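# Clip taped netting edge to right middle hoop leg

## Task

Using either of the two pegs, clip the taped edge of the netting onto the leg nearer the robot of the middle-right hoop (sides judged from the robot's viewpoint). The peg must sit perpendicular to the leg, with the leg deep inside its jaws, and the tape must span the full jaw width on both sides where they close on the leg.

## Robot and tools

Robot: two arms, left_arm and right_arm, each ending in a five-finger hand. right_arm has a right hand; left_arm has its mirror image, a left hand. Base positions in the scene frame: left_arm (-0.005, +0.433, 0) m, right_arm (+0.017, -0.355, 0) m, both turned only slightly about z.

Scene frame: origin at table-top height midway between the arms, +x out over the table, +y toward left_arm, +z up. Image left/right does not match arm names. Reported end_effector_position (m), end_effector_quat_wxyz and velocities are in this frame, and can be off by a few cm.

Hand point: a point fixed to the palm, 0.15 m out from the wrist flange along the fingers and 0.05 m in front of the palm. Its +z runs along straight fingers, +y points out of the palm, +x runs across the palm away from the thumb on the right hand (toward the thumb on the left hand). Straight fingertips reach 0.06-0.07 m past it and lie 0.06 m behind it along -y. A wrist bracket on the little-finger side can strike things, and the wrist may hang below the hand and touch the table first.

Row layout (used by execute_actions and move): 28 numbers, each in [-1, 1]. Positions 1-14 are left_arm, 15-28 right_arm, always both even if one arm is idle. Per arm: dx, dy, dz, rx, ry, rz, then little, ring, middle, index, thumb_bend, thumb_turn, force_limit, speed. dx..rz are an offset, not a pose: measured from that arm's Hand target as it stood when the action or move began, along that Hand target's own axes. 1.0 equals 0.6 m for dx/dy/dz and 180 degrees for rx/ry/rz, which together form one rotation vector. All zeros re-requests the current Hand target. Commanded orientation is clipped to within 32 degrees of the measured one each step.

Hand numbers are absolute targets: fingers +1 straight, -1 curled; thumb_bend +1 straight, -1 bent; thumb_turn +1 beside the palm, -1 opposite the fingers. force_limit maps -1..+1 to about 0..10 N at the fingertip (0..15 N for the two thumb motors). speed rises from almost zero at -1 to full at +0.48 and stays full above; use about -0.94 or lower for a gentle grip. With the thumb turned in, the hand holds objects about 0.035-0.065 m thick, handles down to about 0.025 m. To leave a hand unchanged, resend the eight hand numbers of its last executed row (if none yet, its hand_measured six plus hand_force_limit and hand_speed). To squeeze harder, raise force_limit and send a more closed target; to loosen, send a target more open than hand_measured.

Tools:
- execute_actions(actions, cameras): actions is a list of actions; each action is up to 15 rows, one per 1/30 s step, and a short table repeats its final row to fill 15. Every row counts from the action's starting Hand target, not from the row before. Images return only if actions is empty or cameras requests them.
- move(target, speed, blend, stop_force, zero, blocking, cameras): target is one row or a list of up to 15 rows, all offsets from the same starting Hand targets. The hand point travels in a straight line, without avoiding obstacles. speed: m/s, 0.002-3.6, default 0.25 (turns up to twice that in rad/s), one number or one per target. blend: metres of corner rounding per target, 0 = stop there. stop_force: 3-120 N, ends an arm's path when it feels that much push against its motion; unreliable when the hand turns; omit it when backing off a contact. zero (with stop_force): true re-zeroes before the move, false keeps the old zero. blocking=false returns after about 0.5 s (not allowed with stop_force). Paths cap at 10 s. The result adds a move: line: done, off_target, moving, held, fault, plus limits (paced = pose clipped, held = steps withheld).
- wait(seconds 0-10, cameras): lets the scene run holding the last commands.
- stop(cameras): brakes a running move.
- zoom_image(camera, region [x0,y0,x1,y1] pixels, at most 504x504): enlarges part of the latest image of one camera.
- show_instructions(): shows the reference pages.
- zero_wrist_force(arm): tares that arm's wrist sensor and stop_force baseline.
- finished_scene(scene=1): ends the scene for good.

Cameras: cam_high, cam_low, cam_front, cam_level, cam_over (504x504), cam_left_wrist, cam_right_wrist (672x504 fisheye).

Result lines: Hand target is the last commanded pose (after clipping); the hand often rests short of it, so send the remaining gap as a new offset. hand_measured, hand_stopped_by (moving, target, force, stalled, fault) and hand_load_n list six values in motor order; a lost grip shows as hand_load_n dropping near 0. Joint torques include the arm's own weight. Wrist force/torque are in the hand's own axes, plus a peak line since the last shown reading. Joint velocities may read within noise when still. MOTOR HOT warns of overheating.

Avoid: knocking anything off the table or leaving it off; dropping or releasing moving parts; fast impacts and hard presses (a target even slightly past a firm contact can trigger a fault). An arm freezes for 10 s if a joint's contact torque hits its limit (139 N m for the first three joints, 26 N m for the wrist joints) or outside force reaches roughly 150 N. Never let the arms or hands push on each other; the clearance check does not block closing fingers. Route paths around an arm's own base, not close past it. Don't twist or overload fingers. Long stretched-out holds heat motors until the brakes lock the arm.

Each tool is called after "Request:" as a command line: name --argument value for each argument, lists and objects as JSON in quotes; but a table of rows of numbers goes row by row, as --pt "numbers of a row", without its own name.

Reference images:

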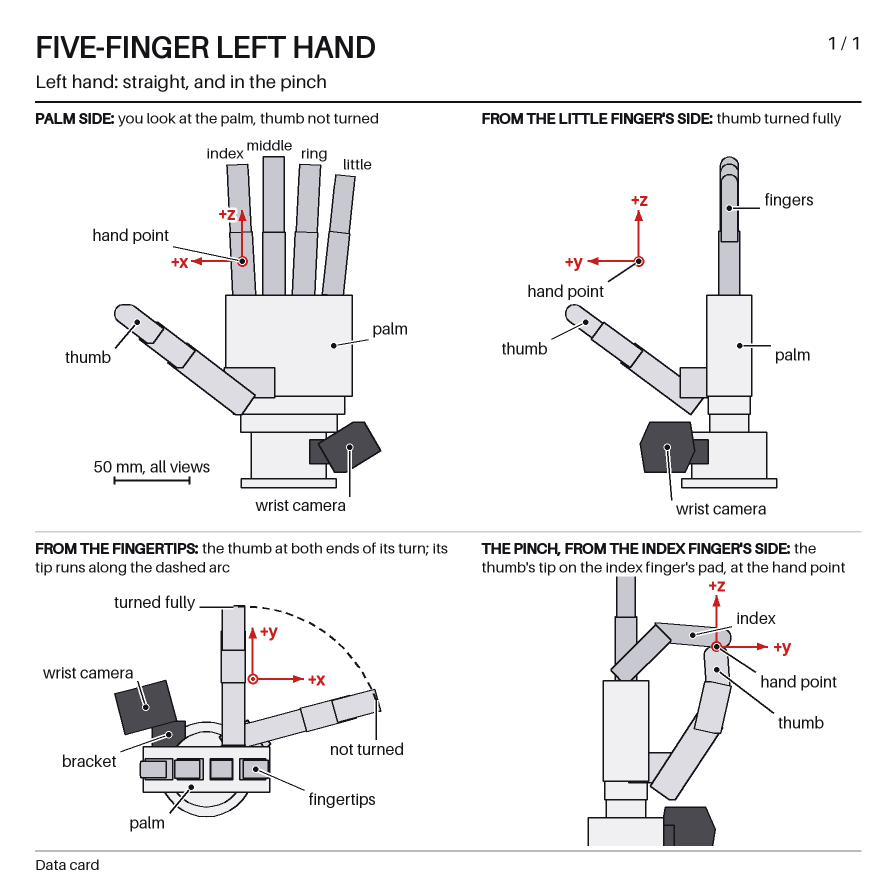

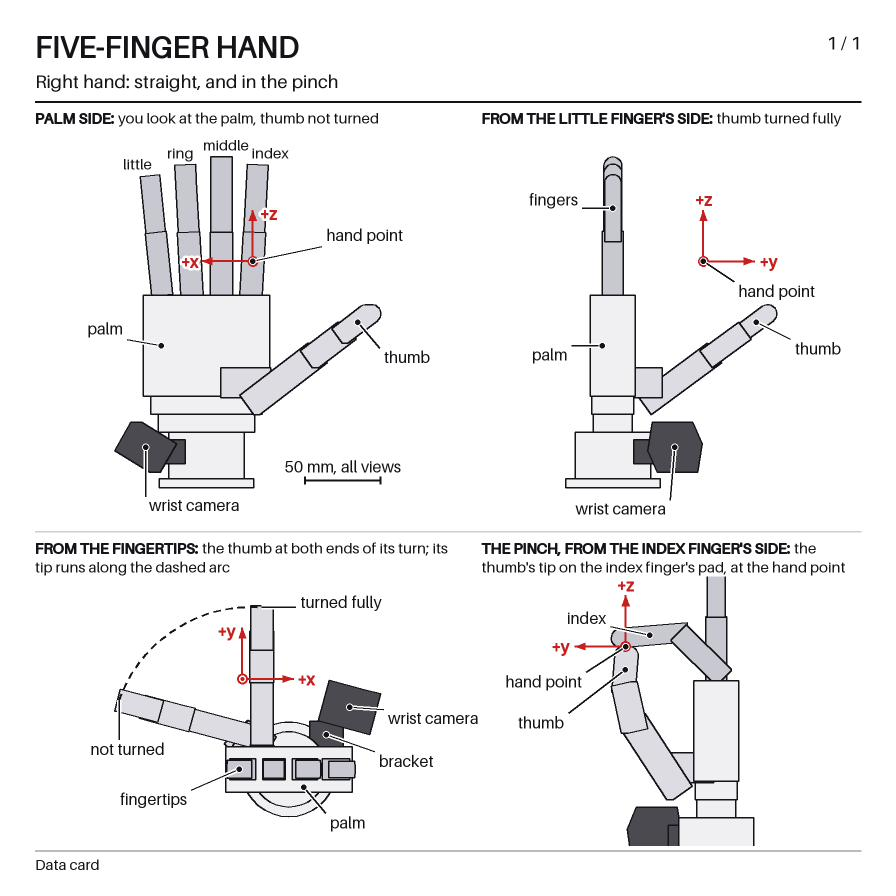

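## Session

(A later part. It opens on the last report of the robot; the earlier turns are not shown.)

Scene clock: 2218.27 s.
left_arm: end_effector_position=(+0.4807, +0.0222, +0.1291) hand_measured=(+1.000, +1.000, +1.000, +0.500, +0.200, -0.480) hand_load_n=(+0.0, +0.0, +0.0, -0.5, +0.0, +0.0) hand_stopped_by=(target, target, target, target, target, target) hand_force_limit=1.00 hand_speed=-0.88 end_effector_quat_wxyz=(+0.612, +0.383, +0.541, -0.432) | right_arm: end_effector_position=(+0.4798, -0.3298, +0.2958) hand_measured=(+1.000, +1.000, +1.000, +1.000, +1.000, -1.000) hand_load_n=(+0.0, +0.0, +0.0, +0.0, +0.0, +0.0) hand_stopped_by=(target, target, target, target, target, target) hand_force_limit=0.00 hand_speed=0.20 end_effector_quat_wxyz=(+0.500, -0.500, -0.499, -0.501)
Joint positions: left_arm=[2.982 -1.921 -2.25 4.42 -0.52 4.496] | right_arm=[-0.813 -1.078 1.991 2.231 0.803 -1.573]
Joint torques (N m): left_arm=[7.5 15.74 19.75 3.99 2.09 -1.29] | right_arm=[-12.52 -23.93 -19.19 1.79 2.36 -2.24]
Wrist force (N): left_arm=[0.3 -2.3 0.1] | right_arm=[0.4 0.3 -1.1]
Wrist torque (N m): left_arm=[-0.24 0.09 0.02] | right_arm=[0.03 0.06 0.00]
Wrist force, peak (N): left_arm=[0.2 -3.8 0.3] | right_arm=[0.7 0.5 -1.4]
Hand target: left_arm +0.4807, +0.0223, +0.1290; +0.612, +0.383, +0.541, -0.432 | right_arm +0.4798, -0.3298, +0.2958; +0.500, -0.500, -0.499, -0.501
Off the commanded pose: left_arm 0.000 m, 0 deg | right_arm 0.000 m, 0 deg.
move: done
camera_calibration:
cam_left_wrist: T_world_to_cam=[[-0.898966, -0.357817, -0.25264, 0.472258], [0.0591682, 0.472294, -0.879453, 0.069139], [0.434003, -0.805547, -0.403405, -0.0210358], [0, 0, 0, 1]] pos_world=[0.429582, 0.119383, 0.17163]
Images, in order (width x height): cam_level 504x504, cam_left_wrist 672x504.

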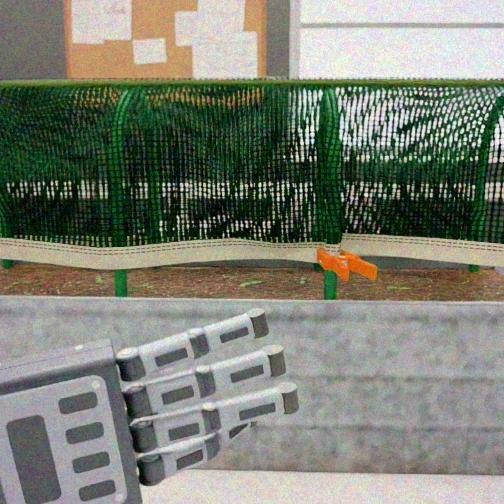

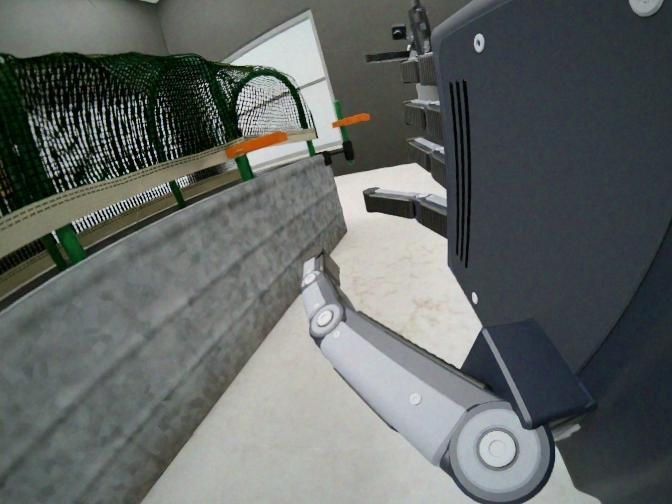

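Request:
zoom_image --camera "cam_left_wrist" --region '[210, 115, 310, 190]'

Request:
zoom_image --camera "cam_level" --region '[300, 230, 390, 300]'

Request:
zoom_image --camera "cam_level" --region '[310, 235, 350, 275]'

Scaled by 5.040 from the camera's 672x504 image, which has a finer 960x720 frame.

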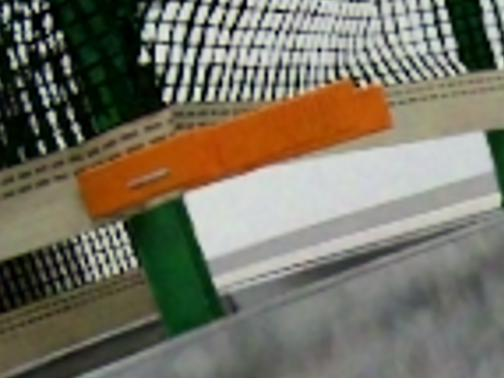

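Scaled by 5.600.

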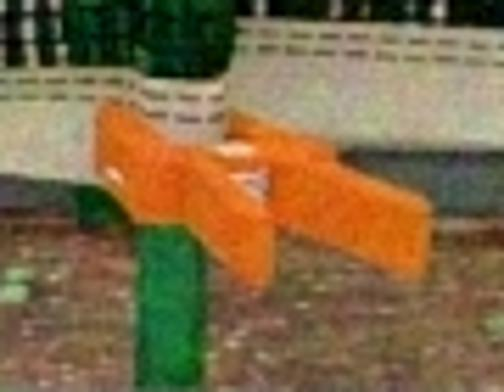

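Scaled by 12.600.

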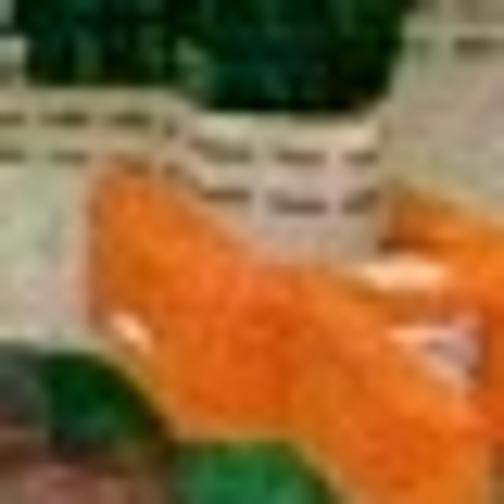

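Request:
move --target '[0.0214,0.0732,0.1879,0,0,0,1,1,1,0.5,0.2,-0.48,1.0,-0.88,0,0,0,0,0,0,1,1,1,1,1,-1,0,0.2]' --speed 0.15 --stop_force 10 --cameras '["cam_left_wrist", "cam_over"]'

Scene clock: 2247.10 s.
left_arm: end_effector_position=(+0.5599, -0.0701, +0.1301) hand_measured=(+1.000, +1.000, +1.000, +0.500, +0.200, -0.480) hand_load_n=(+0.0, +0.0, +0.0, +0.0, +0.0, +0.5) hand_stopped_by=(target, target, target, target, target, target) hand_force_limit=1.00 hand_speed=-0.88 end_effector_quat_wxyz=(+0.612, +0.383, +0.541, -0.432) | right_arm: end_effector_position=(+0.4798, -0.3298, +0.2958) hand_measured=(+1.000, +1.000, +1.000, +1.000, +1.000, -1.000) hand_load_n=(+0.0, +0.0, +0.0, +0.0, -0.5, +0.0) hand_stopped_by=(target, target, target, target, target, target) hand_force_limit=0.00 hand_speed=0.20 end_effector_quat_wxyz=(+0.500, -0.500, -0.499, -0.501)
Joint positions: left_arm=[2.82 -2.114 -1.892 4.203 -0.678 4.559] | right_arm=[-0.813 -1.078 1.991 2.231 0.803 -1.573]
Joint torques (N m): left_arm=[-6.68 24.43 23.21 -1.44 -2.71 1.68] | right_arm=[-13.57 -23.62 -18.8 1.81 2.28 -2.33]
Wrist force (N): left_arm=[0.8 -3.1 -0.2] | right_arm=[0.5 0.2 -1.0]
Wrist torque (N m): left_arm=[-0.37 -0.05 0.03] | right_arm=[0.02 0.03 0.01]
Wrist force, peak (N): left_arm=[1.0 -3.5 -0.2] | right_arm=[0.6 0.4 -1.3]
Hand target: left_arm +0.5599, -0.0701, +0.1301; +0.612, +0.383, +0.541, -0.432 | right_arm +0.4798, -0.3298, +0.2958; +0.500, -0.500, -0.499, -0.501
Off the commanded pose: left_arm 0.000 m, 0 deg | right_arm 0.000 m, 0 deg.
move: done
camera_calibration:
cam_left_wrist: T_world_to_cam=[[-0.898972, -0.357821, -0.252614, 0.510706], [0.0592046, 0.472175, -0.879514, 0.109007], [0.433986, -0.805615, -0.403288, -0.129327], [0, 0, 0, 1]] pos_world=[0.508783, 0.0270825, 0.172729]
Images, in order (width x height): cam_over 504x504, cam_left_wrist 672x504.

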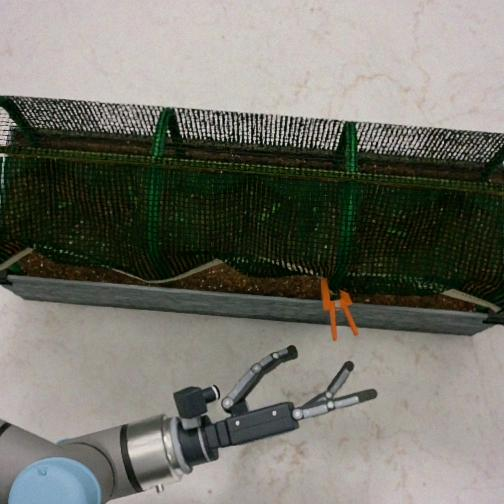

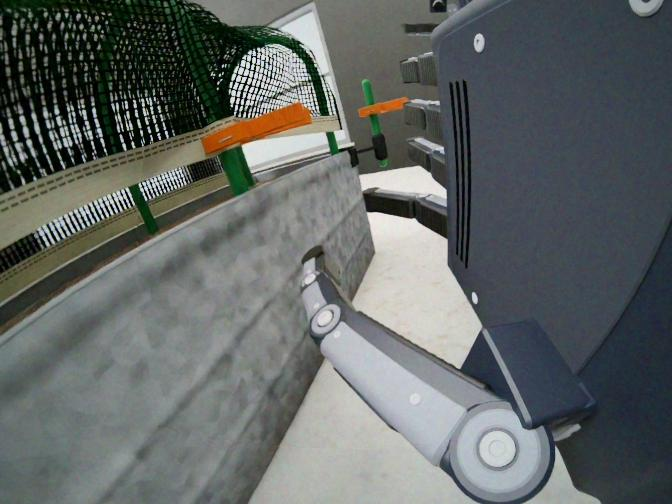

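Request:
zoom_image --camera "cam_left_wrist" --region '[190, 90, 280, 157]'

Request:
zoom_image --camera "cam_left_wrist" --region '[195, 110, 255, 165]'

Scaled by 5.600 from the camera's 672x504 image, which has a finer 960x720 frame.

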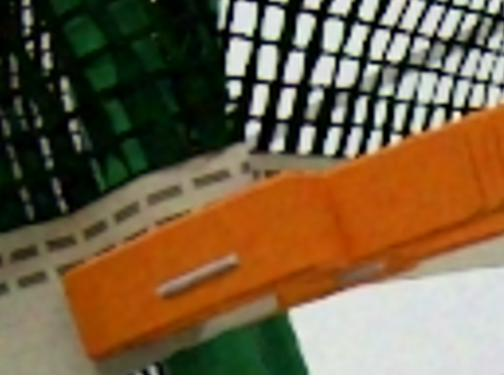

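Scaled by 8.400 from the camera's 672x504 image, which has a finer 960x720 frame.

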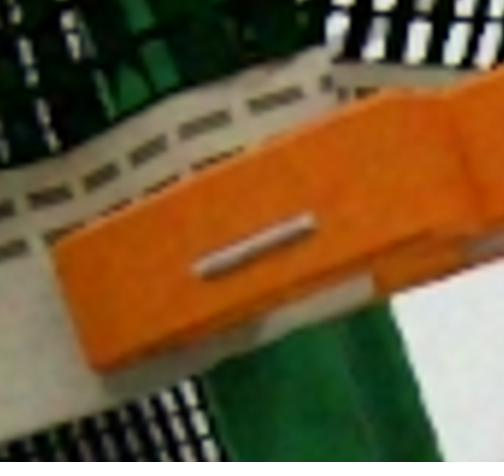

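Request:
move --pt "-0.1458 -0.0772 -0.366 0 0 0 1 1 1 0.5 0.2 -0.48 1.0 -0.88 0 0 0 0 0 0 1 1 1 1 1 -1 0 0.2" --pt "-0.1458 -0.0772 -0.366 0 0 0 1 1 1 0.5 0.2 -0.48 1.0 -0.88 -0.3013 0.0337 0.2997 0 0 0 1 1 1 1 1 -1 0 0.2" --speed 0.25 --cameras '["cam_right_wrist", "cam_level"]'

Scene clock: 2279.97 s.
left_arm: end_effector_position=(+0.4401, +0.1301, +0.1900) hand_measured=(+1.000, +1.000, +1.000, +0.500, +0.200, -0.480) hand_load_n=(+0.0, +0.0, +0.0, +0.0, +0.0, +0.5) hand_stopped_by=(target, target, target, target, target, target) hand_force_limit=1.00 hand_speed=-0.88 end_effector_quat_wxyz=(+0.612, +0.383, +0.541, -0.432) | right_arm: end_effector_position=(+0.4949, -0.1602, +0.1270) hand_measured=(+1.000, +1.000, +1.000, +1.000, +1.000, -1.000) hand_load_n=(+0.0, +0.0, +0.0, +0.0, +0.0, +0.5) hand_stopped_by=(target, target, target, target, target, target) hand_force_limit=0.00 hand_speed=0.20 end_effector_quat_wxyz=(+0.502, -0.499, -0.500, -0.500)
Joint positions: left_arm=[3.311 -1.564 -2.513 4.684 -0.216 4.117] | right_arm=[-0.463 -0.716 2.085 1.78 0.456 -1.577]
Joint torques (N m): left_arm=[7.15 2.08 4.33 4.02 1.64 -1.59] | right_arm=[1.31 -36.26 -3.87 0.59 -0.07 -0.17]
Wrist force (N): left_arm=[0.5 -3.1 0.2] | right_arm=[0.7 0.5 -0.8]
Wrist torque (N m): left_arm=[-0.39 0.10 0.12] | right_arm=[0.07 0.01 0.13]
Wrist force, peak (N): left_arm=[0.8 -3.5 0.1] | right_arm=[-3.6 1.6 0.5]
Hand target: left_arm +0.4401, +0.1301, +0.1900; +0.612, +0.383, +0.541, -0.432 | right_arm +0.4949, -0.1602, +0.1270; +0.502, -0.499, -0.500, -0.500 (not the last commanded pose)
Off the commanded pose: left_arm 0.000 m, 0 deg | right_arm 0.016 m, 0 deg.
FORCE FAULT: contact force on the right arm reached its limit, and that arm stopped. The contact can be on any part of that arm, not only on its tool. That arm's remaining commands of this call were not run. That arm is still stopped at the end of this call. That arm stays stopped for about 10 more seconds. Until then a move that you send moves the other arm only, and its call returns only when the move has ended. Once the stop has ended, the next robot result says so. If the stop ends while you think or write, that arm runs what you send next, counted from a new Hand target: where the arm stands when the stop ends. While its stop runs, that arm, its gripper or tool too, takes no new command. Until it ends, the stop uses up actions while you think or wait. An arm that is not stopped still takes commands.
move: fault (right_arm)
camera_calibration:
cam_right_wrist: T_world_to_cam=[[0.975391, 0.0358476, 0.21755, -0.495149], [0.202528, -0.535696, -0.819764, -0.0833858], [0.0871542, 0.84365, -0.529773, 0.277146], [0, 0, 0, 1]] pos_world=[0.475697, -0.260733, 0.186187]
Images, in order (width x height): cam_level 504x504, cam_right_wrist 672x504.

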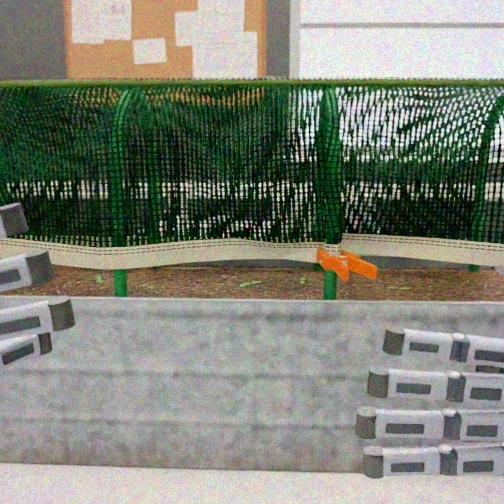

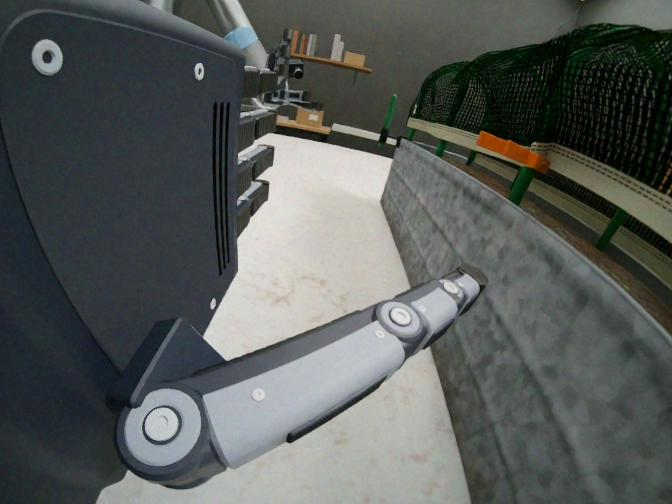

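Request:
zoom_image --camera "cam_right_wrist" --region '[460, 110, 570, 192]'

Request:
zoom_image --camera "cam_right_wrist" --region '[490, 130, 550, 175]'

Request:
zoom_image --camera "cam_level" --region '[300, 230, 390, 300]'

Scaled by 4.582 from the camera's 672x504 image, which has a finer 960x720 frame.

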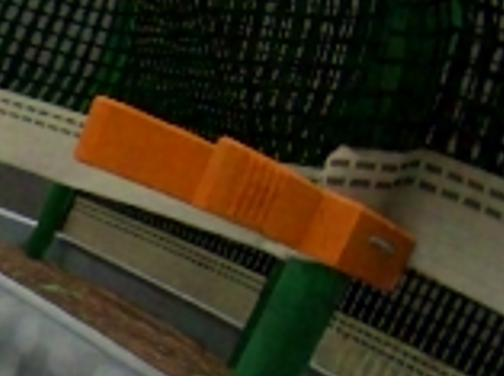

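Scaled by 8.400 from the camera's 672x504 image, which has a finer 960x720 frame.

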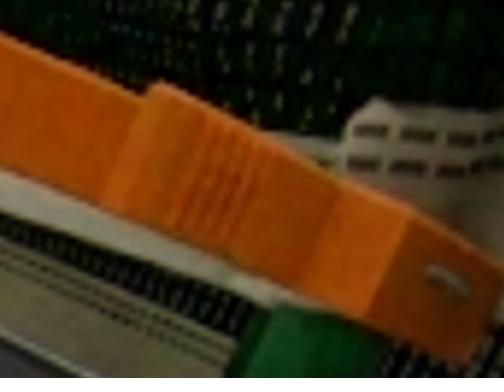

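Scaled by 5.600.

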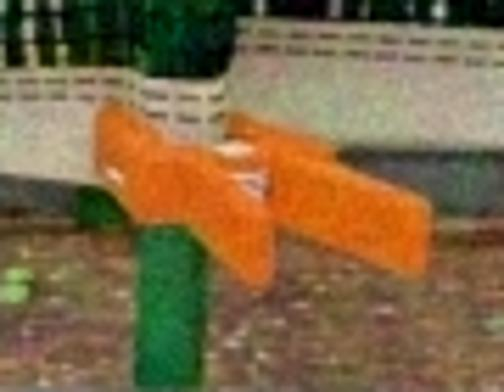

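Request:
zoom_image --camera "cam_right_wrist" --region '[515, 145, 555, 175]'

Scaled by 12.600 from the camera's 672x504 image, which has a finer 960x720 frame.

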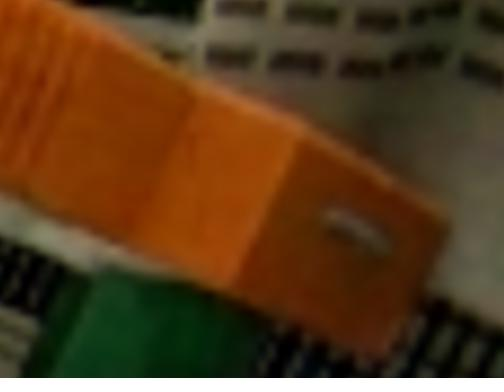

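Request:
wait --seconds 0.5

Scene clock: 2341.60 s.
left_arm: end_effector_position=(+0.4401, +0.1301, +0.1900) hand_measured=(+1.000, +1.000, +1.000, +0.500, +0.200, -0.480) hand_load_n=(+0.0, +0.0, +0.0, +0.0, +0.0, +0.0) hand_stopped_by=(target, target, target, target, target, target) hand_force_limit=1.00 hand_speed=-0.88 end_effector_quat_wxyz=(+0.612, +0.383, +0.541, -0.432) | right_arm: end_effector_position=(+0.4949, -0.1602, +0.1270) hand_measured=(+1.000, +1.000, +1.000, +1.000, +1.000, -1.000) hand_load_n=(+0.0, +0.0, +0.0, +0.0, +0.0, +0.0) hand_stopped_by=(target, target, target, target, target, target) hand_force_limit=0.00 hand_speed=0.20 end_effector_quat_wxyz=(+0.502, -0.499, -0.500, -0.500)
Joint positions: left_arm=[3.311 -1.564 -2.513 4.685 -0.216 4.116] | right_arm=[-0.463 -0.716 2.085 1.78 0.456 -1.577]
Joint torques (N m): left_arm=[7.23 2.11 4.29 4.03 1.56 -1.34] | right_arm=[0.07 -37.83 -3.75 0.63 0.32 -0.14]
Wrist force (N): left_arm=[0.7 -2.7 0.1] | right_arm=[0.3 0.5 -1.2]
Wrist torque (N m): left_arm=[-0.34 0.07 0.11] | right_arm=[0.08 0.07 0.10]
Wrist force, peak (N): left_arm=[0.5 -3.2 0.5] | right_arm=[0.8 0.2 -1.4]
Hand target: left_arm +0.4401, +0.1301, +0.1900; +0.612, +0.383, +0.541, -0.432 | right_arm +0.4949, -0.1602, +0.1270; +0.502, -0.499, -0.500, -0.500 (not the last commanded pose)
Off the commanded pose: left_arm 0.000 m, 0 deg | right_arm 0.016 m, 0 deg.
FORCE FAULT, CONTINUED: the right arm's stop, for the force fault that an earlier result reported, is over. The rest of the stop counts as 20 of the actions that you can send in this scene. That arm's target is now where it stood when the stop ended, not its last command. That arm accepts commands again.
wait: 0.50 s; at rest from the start

Request:
move --pt "0 0 0 0 0 0 1 1 1 0.5 0.2 -0.48 1.0 -0.88 0.02 0.01 0.01 0 0 0 1 1 1 1 1 -1 0 0.2" --pt "0 0 0 0 0 0 1 1 1 0.5 0.2 -0.48 1.0 -0.88 0.018 0.0917 0.1167 0 0 0 1 1 1 1 1 -1 0 0.2" --speed 0.12 --blend '[0.005, 0]' --cameras '["cam_right_wrist", "cam_over"]'

Scene clock: 2345.47 s.
left_arm: end_effector_position=(+0.4401, +0.1301, +0.1900) hand_measured=(+1.000, +1.000, +1.000, +0.500, +0.200, -0.480) hand_load_n=(+0.0, +0.0, +0.0, +0.0, +0.0, +0.5) hand_stopped_by=(target, target, target, target, target, target) hand_force_limit=1.00 hand_speed=-0.88 end_effector_quat_wxyz=(+0.612, +0.383, +0.541, -0.432) | right_arm: end_effector_position=(+0.5496, -0.0902, +0.1380) hand_measured=(+1.000, +1.000, +1.000, +1.000, +1.000, -1.000) hand_load_n=(+0.0, +0.0, +0.0, +0.0, +0.0, +0.5) hand_stopped_by=(target, target, target, target, target, target) hand_force_limit=0.00 hand_speed=0.20 end_effector_quat_wxyz=(+0.502, -0.499, -0.500, -0.500)
Joint positions: left_arm=[3.311 -1.564 -2.513 4.685 -0.216 4.116] | right_arm=[-0.265 -0.707 1.941 1.92 0.257 -1.583]
Joint torques (N m): left_arm=[6.73 2.08 3.76 4.08 1.62 -1.5] | right_arm=[13.69 -31.54 -16.74 1.94 -1.96 -2.6]
Wrist force (N): left_arm=[0.5 -3.0 0.0] | right_arm=[0.5 0.5 -0.9]
Wrist torque (N m): left_arm=[-0.37 0.09 0.12] | right_arm=[0.07 0.03 0.11]
Wrist force, peak (N): left_arm=[0.8 -3.3 0.0] | right_arm=[0.7 0.1 -1.5]
Hand target: left_arm +0.4401, +0.1301, +0.1900; +0.612, +0.383, +0.541, -0.432 | right_arm +0.5497, -0.0901, +0.1380; +0.502, -0.499, -0.500, -0.500
Off the commanded pose: left_arm 0.000 m, 0 deg | right_arm 0.000 m, 0 deg.
move: done
camera_calibration:
cam_right_wrist: T_world_to_cam=[[0.975391, 0.0358476, 0.21755, -0.55343], [0.202528, -0.535696, -0.819764, -0.0478124], [0.0871542, 0.84365, -0.529773, 0.219119], [0, 0, 0, 1]] pos_world=[0.530397, -0.190633, 0.197287]
Images, in order (width x height): cam_over 504x504, cam_right_wrist 672x504.

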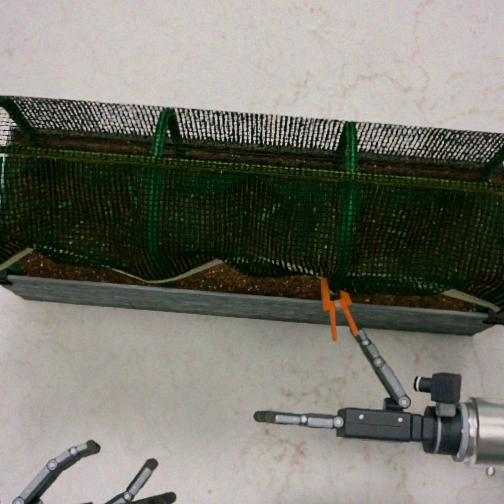

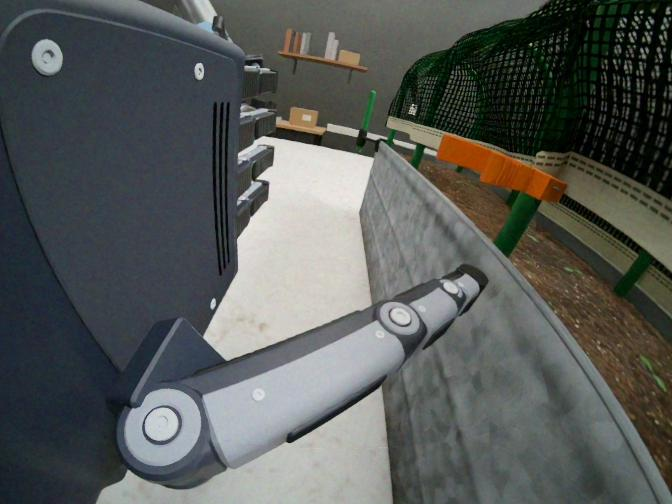

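Request:
zoom_image --camera "cam_right_wrist" --region '[500, 140, 580, 200]'

Request:
zoom_image --camera "cam_right_wrist" --region '[425, 120, 605, 255]'

Scaled by 6.300 from the camera's 672x504 image, which has a finer 960x720 frame.

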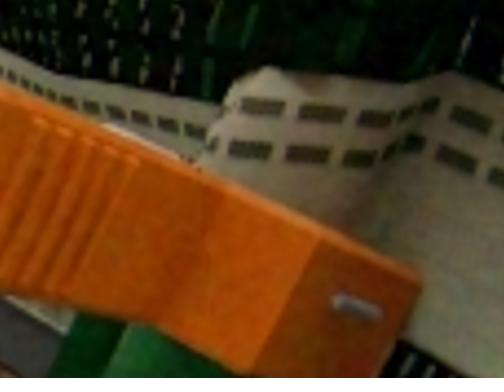

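Scaled by 2.800 from the camera's 672x504 image, which has a finer 960x720 frame.

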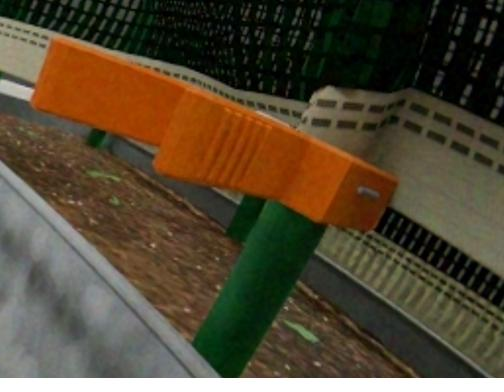

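Request:
move --pt "0 0 0 0 0 0 1 1 1 0.5 0.2 -0.48 1.0 -0.88 0.02 -0.095 -0.1167 0 0 0 1 1 1 1 1 -1 0 0.2" --pt "0 0 0 0 0 0 1 1 1 0.5 0.2 -0.48 1.0 -0.88 0.23 -0.125 -0.22 0 0 0 1 1 1 1 1 -1 0 0.2" --pt "0 0 0 0 0 0 1 1 1 0.5 0.2 -0.48 1.0 -0.88 0.263 -0.1165 -0.3995 0 0 0 1 1 1 1 1 -1 0 0.2" --speed 0.25 --blend '[0.02, 0.03, 0]' --cameras '["cam_right_wrist"]'

Scene clock: 2372.80 s.
left_arm: end_effector_position=(+0.4401, +0.1301, +0.1900) hand_measured=(+1.000, +1.000, +1.000, +0.500, +0.200, -0.480) hand_load_n=(+0.0, +0.0, +0.0, +0.0, +0.0, +0.0) hand_stopped_by=(target, target, target, target, target, target) hand_force_limit=1.00 hand_speed=-0.88 end_effector_quat_wxyz=(+0.612, +0.383, +0.541, -0.432) | right_arm: end_effector_position=(+0.4805, -0.3303, +0.2950) hand_measured=(+1.000, +1.000, +1.000, +1.000, +1.000, -1.000) hand_load_n=(+0.0, +0.0, +0.0, +0.0, +0.0, +0.0) hand_stopped_by=(target, target, target, target, target, target) hand_force_limit=0.00 hand_speed=0.20 end_effector_quat_wxyz=(+0.501, -0.499, -0.500, -0.500)
Joint positions: left_arm=[3.311 -1.564 -2.513 4.685 -0.216 4.116] | right_arm=[-0.812 -1.073 1.987 2.232 0.804 -1.574]
Joint torques (N m): left_arm=[7.18 2.34 4.58 3.98 1.63 -1.41] | right_arm=[-12.8 -23.28 -21.96 2.73 2.49 -2.63]
Wrist force (N): left_arm=[0.4 -2.7 0.3] | right_arm=[0.4 0.5 -1.3]
Wrist torque (N m): left_arm=[-0.34 0.11 0.11] | right_arm=[0.08 0.06 0.09]
Wrist force, peak (N): left_arm=[0.5 -3.2 0.2] | right_arm=[0.8 0.3 -2.1]
Hand target: left_arm +0.4401, +0.1301, +0.1900; +0.612, +0.383, +0.541, -0.432 | right_arm +0.4805, -0.3305, +0.2950; +0.502, -0.499, -0.500, -0.500
Off the commanded pose: left_arm 0.000 m, 0 deg | right_arm 0.000 m, 0 deg.
move: done
camera_calibration:
cam_right_wrist: T_world_to_cam=[[0.975391, 0.0358476, 0.21755, -0.511557], [0.202528, -0.535696, -0.819764, -0.0338173], [0.0871542, 0.84365, -0.529773, 0.510823], [0, 0, 0, 1]] pos_world=[0.461297, -0.430733, 0.354187]
Images, in order (width x height): cam_right_wrist 672x504.

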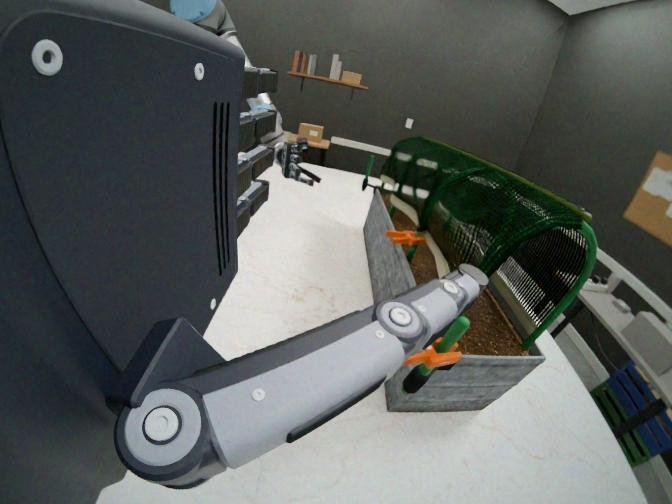

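Request:
move --target '[0.0524,0.01165,0.391,0,0,0,1,1,1,0.5,0.2,-0.7,1.0,-0.5,0,0,0,0,0,0,1,1,1,1,1,-1,0,0.2]' --speed 0.2 --cameras '["cam_left_wrist", "cam_over"]'

Scene clock: 2384.00 s.
left_arm: end_effector_position=(+0.5254, -0.0907, +0.1875) hand_measured=(+1.000, +1.000, +1.000, +0.500, +0.200, -0.700) hand_load_n=(+0.0, +0.0, +0.0, +0.0, +0.0, +0.0) hand_stopped_by=(target, target, target, target, target, target) hand_force_limit=1.00 hand_speed=-0.50 end_effector_quat_wxyz=(+0.612, +0.383, +0.541, -0.432) | right_arm: end_effector_position=(+0.4805, -0.3305, +0.2950) hand_measured=(+1.000, +1.000, +1.000, +1.000, +1.000, -1.000) hand_load_n=(+0.0, +0.0, +0.0, +0.0, +0.0, +0.5) hand_stopped_by=(target, target, target, target, target, target) hand_force_limit=0.00 hand_speed=0.20 end_effector_quat_wxyz=(+0.502, -0.499, -0.500, -0.500)
Joint positions: left_arm=[2.756 -1.985 -1.902 4.069 -0.742 4.578] | right_arm=[-0.812 -1.073 1.987 2.232 0.805 -1.574]
Joint torques (N m): left_arm=[-8.1 21.9 24.46 -1.15 -2.9 1.42] | right_arm=[-13.65 -23.58 -21.27 2.82 2.41 -2.49]
Wrist force (N): left_arm=[0.2 -3.0 -0.2] | right_arm=[0.5 0.5 -1.3]
Wrist torque (N m): left_arm=[-0.35 0.12 -0.01] | right_arm=[0.08 0.04 0.11]
Wrist force, peak (N): left_arm=[0.8 -3.2 0.0] | right_arm=[0.5 0.7 -1.2]
Hand target: left_arm +0.5255, -0.0908, +0.1875; +0.612, +0.383, +0.541, -0.432 | right_arm +0.4805, -0.3305, +0.2950; +0.502, -0.499, -0.500, -0.500
Off the commanded pose: left_arm 0.000 m, 0 deg | right_arm 0.000 m, 0 deg.
move: done
camera_calibration:
cam_left_wrist: T_world_to_cam=[[-0.898958, -0.357815, -0.252671, 0.486827], [0.0592913, 0.472124, -0.879536, 0.171225], [0.434003, -0.805647, -0.403205, -0.107829], [0, 0, 0, 1]] pos_world=[0.474283, 0.00648249, 0.230128]
Images, in order (width x height): cam_over 504x504, cam_left_wrist 672x504.

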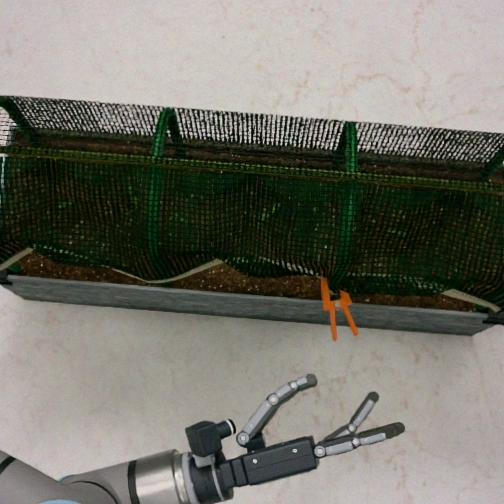

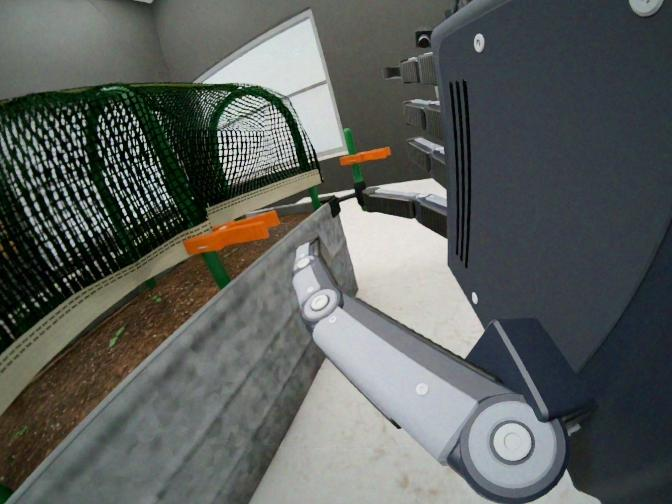

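Request:
move --target '[0.0056,0.1084,0.0441,0,0,0,1,1,1,0.5,0.2,-0.7,1.0,-0.5,0,0,0,0,0,0,1,1,1,1,1,-1,0,0.2]' --speed 0.05 --stop_force 5 --cameras '["cam_left_wrist", "cam_over", "cam_right_wrist"]'

Request:
zoom_image --camera "cam_left_wrist" --region '[215, 185, 335, 275]'

Request:
zoom_image --camera "cam_over" --region '[305, 275, 375, 345]'

Request:
zoom_image --camera "cam_right_wrist" --region '[370, 210, 430, 270]'

Scene clock: 2389.67 s.
left_arm: end_effector_position=(+0.5957, -0.0943, +0.1875) hand_measured=(+1.000, +1.000, +1.000, +0.500, +0.200, -0.700) hand_load_n=(+0.0, +0.0, +0.0, +0.0, -0.5, +0.0) hand_stopped_by=(target, target, target, target, target, target) hand_force_limit=1.00 hand_speed=-0.50 end_effector_quat_wxyz=(+0.612, +0.383, +0.541, -0.432) | right_arm: end_effector_position=(+0.4805, -0.3305, +0.2950) hand_measured=(+1.000, +1.000, +1.000, +1.000, +1.000, -1.000) hand_load_n=(+0.0, +0.0, +0.0, +0.0, +0.0, +0.5) hand_stopped_by=(target, target, target, target, target, target) hand_force_limit=0.00 hand_speed=0.20 end_effector_quat_wxyz=(+0.502, -0.499, -0.500, -0.500)
Joint positions: left_arm=[2.799 -2.096 -1.72 4.008 -0.699 4.566] | right_arm=[-0.812 -1.073 1.987 2.232 0.805 -1.574]
Joint torques (N m): left_arm=[6.94 25.62 25.75 -1.35 2.16 -1.4] | right_arm=[-13.08 -23.48 -21.11 2.52 2.39 -2.5]
Wrist force (N): left_arm=[0.4 -3.9 -0.9] | right_arm=[0.6 0.5 -0.9]
Wrist torque (N m): left_arm=[-0.41 0.03 0.11] | right_arm=[0.05 0.02 0.11]
Wrist force, peak (N): left_arm=[0.4 -4.4 -0.8] | right_arm=[0.6 0.4 -1.4]
Hand target: left_arm +0.5957, -0.0943, +0.1875; +0.612, +0.383, +0.541, -0.432 | right_arm +0.4805, -0.3305, +0.2950; +0.502, -0.499, -0.500, -0.500
Off the commanded pose: left_arm 0.000 m, 0 deg | right_arm 0.000 m, 0 deg.
move: done
camera_calibration:
cam_left_wrist: T_world_to_cam=[[-0.898972, -0.357821, -0.252614, 0.548704], [0.0592046, 0.472175, -0.879514, 0.168711], [0.433986, -0.805615, -0.403288, -0.141251], [0, 0, 0, 1]] pos_world=[0.544583, 0.00288249, 0.230029]
cam_right_wrist: T_world_to_cam=[[0.975391, 0.0358476, 0.21755, -0.511572], [0.202528, -0.535696, -0.819764, -0.0338425], [0.0871542, 0.84365, -0.529773, 0.511045], [0, 0, 0, 1]] pos_world=[0.461297, -0.430933, 0.354287]
Images, in order (width x height): cam_over 504x504, cam_left_wrist 672x504, cam_right_wrist 672x504.

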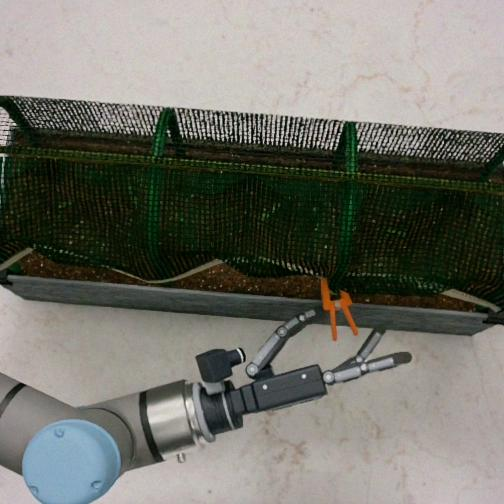

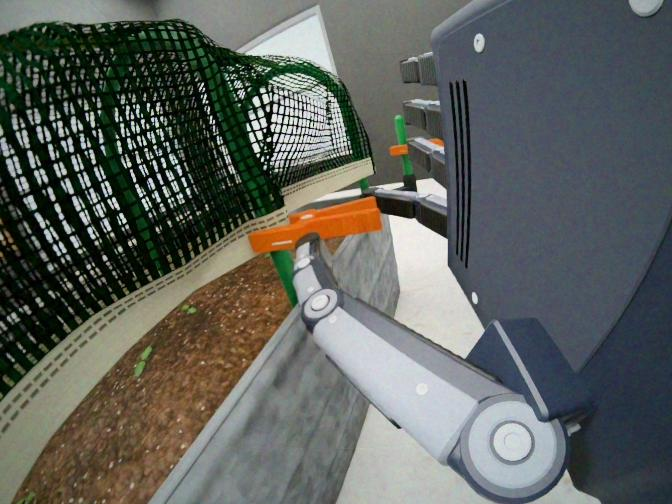

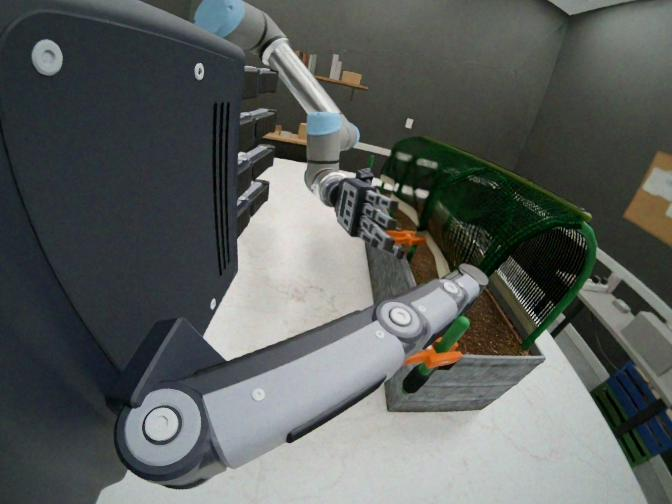

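Scaled by 4.200 from the camera's 672x504 image, which has a finer 960x720 frame.

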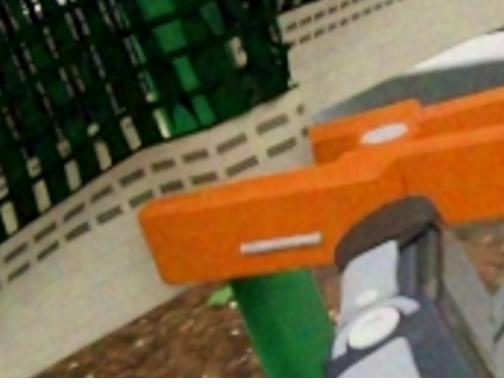

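Scaled by 7.200.

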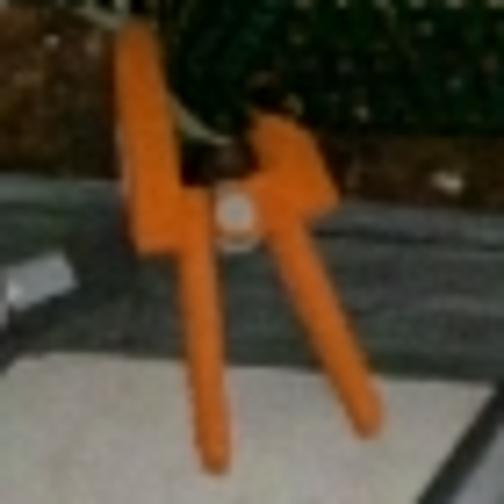

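Scaled by 8.400 from the camera's 672x504 image, which has a finer 960x720 frame.

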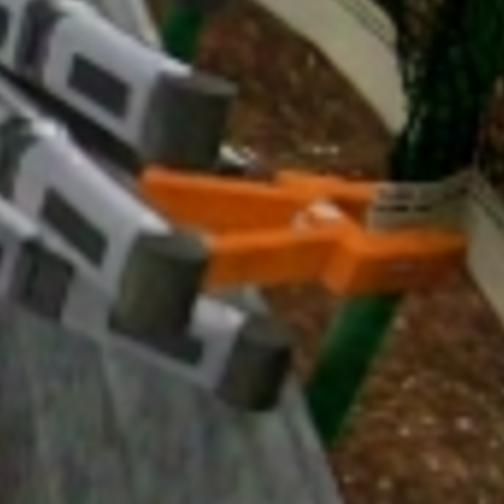

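Request:
execute_actions --actions '[[[0,0,0,0,0,0,1,1,1,0.26,-0.1,-0.7,0.0,-0.9,0,0,0,0,0,0,1,1,1,1,1,-1,0,0.2]],[[0,0,0,0,0,0,1,1,1,0.26,-0.1,-0.7,0.0,-0.9,0,0,0,0,0,0,1,1,1,1,1,-1,0,0.2]],[[0,0,0,0,0,0,1,1,1,0.26,-0.1,-0.7,0.0,-0.9,0,0,0,0,0,0,1,1,1,1,1,-1,0,0.2]]]' --cameras '["cam_left_wrist", "cam_over", "cam_right_wrist"]'

Request:
zoom_image --camera "cam_left_wrist" --region '[215, 185, 335, 275]'

Request:
zoom_image --camera "cam_over" --region '[305, 275, 375, 345]'

Request:
zoom_image --camera "cam_right_wrist" --region '[370, 210, 430, 270]'

Scene clock: 2398.30 s.
left_arm: end_effector_position=(+0.5957, -0.0943, +0.1875) hand_measured=(+1.000, +1.000, +1.000, +0.260, -0.054, -0.700) hand_load_n=(+0.0, +0.0, +0.0, +6.0, +7.5, +0.5) hand_stopped_by=(target, target, target, target, force, target) hand_force_limit=0.00 hand_speed=-0.90 end_effector_quat_wxyz=(+0.612, +0.383, +0.541, -0.432) | right_arm: end_effector_position=(+0.4805, -0.3305, +0.2950) hand_measured=(+1.000, +1.000, +1.000, +1.000, +1.000, -1.000) hand_load_n=(+0.0, +0.0, +0.0, +0.0, +0.0, +0.0) hand_stopped_by=(target, target, target, target, target, target) hand_force_limit=0.00 hand_speed=0.20 end_effector_quat_wxyz=(+0.502, -0.499, -0.500, -0.500)
Joint positions: left_arm=[2.799 -2.096 -1.72 4.008 -0.699 4.566] | right_arm=[-0.812 -1.073 1.987 2.232 0.805 -1.574]
Joint torques (N m): left_arm=[3.2 27.54 23.14 -1.33 1.46 -0.34] | right_arm=[-12.16 -23.59 -20.73 2.54 2.39 -2.3]
Wrist force (N): left_arm=[0.6 -3.7 -0.2] | right_arm=[0.4 0.4 -1.1]
Wrist torque (N m): left_arm=[-0.48 0.06 0.11] | right_arm=[0.04 0.04 0.10]
Wrist force, peak (N): left_arm=[0.3 -4.4 -0.7] | right_arm=[0.5 0.4 -1.3]
Hand target: left_arm +0.5957, -0.0943, +0.1875; +0.612, +0.383, +0.541, -0.432 | right_arm +0.4805, -0.3305, +0.2950; +0.502, -0.499, -0.500, -0.500
Off the commanded pose: left_arm 0.000 m, 0 deg | right_arm 0.000 m, 0 deg.
camera_calibration:
cam_left_wrist: T_world_to_cam=[[-0.898972, -0.357821, -0.252614, 0.548704], [0.0592046, 0.472175, -0.879514, 0.168711], [0.433986, -0.805615, -0.403288, -0.141251], [0, 0, 0, 1]] pos_world=[0.544583, 0.00288249, 0.230029]
cam_right_wrist: T_world_to_cam=[[0.975391, 0.0358476, 0.21755, -0.511572], [0.202528, -0.535696, -0.819764, -0.0338425], [0.0871542, 0.84365, -0.529773, 0.511045], [0, 0, 0, 1]] pos_world=[0.461297, -0.430933, 0.354287]
Images, in order (width x height): cam_over 504x504, cam_left_wrist 672x504, cam_right_wrist 672x504.

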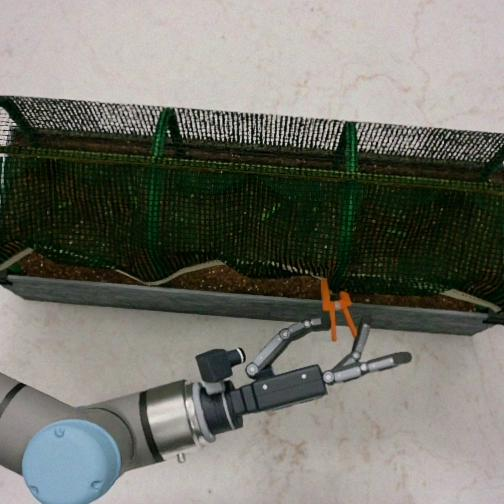

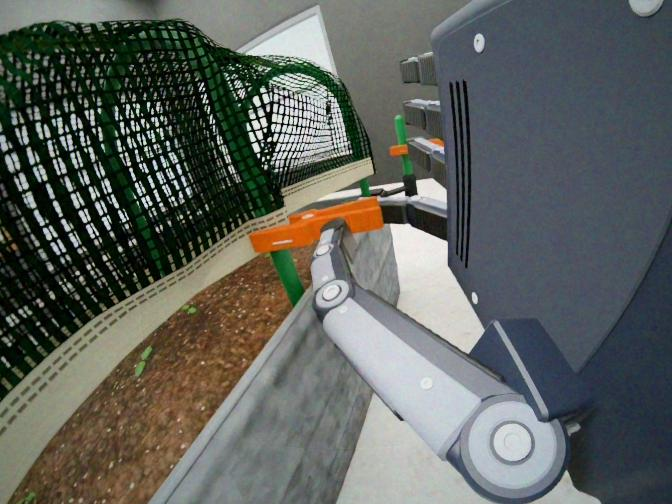

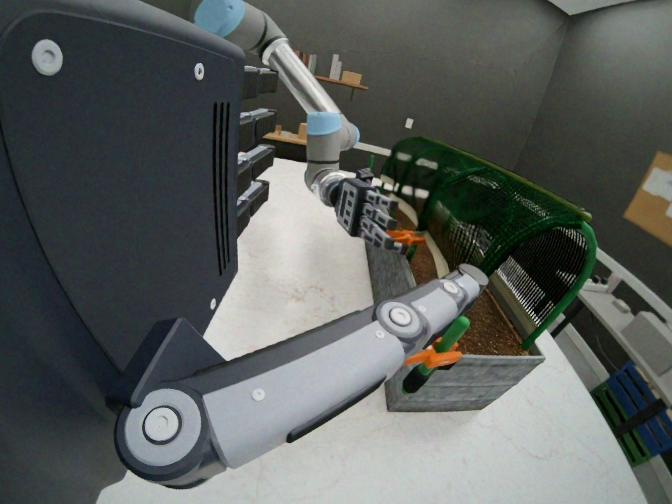

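Scaled by 4.200 from the camera's 672x504 image, which has a finer 960x720 frame.

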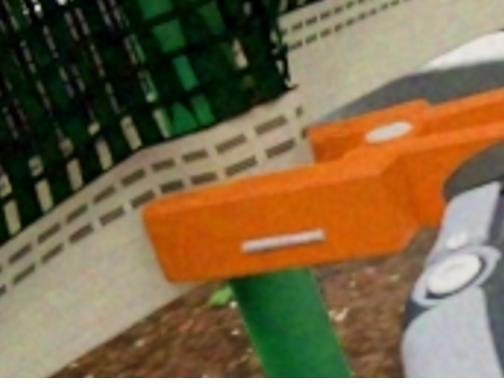

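Scaled by 7.200.

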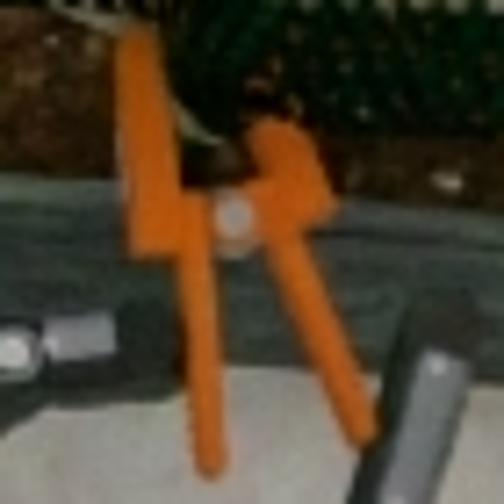

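Scaled by 8.400 from the camera's 672x504 image, which has a finer 960x720 frame.

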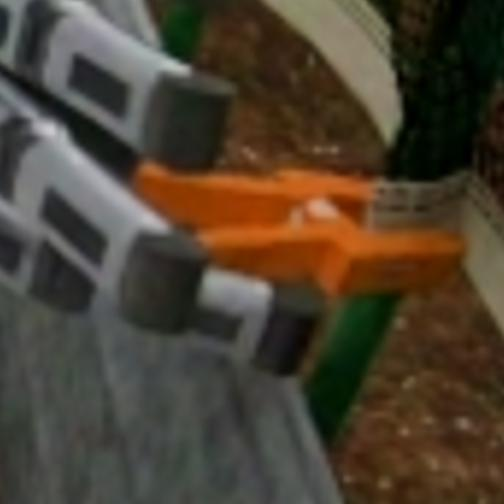

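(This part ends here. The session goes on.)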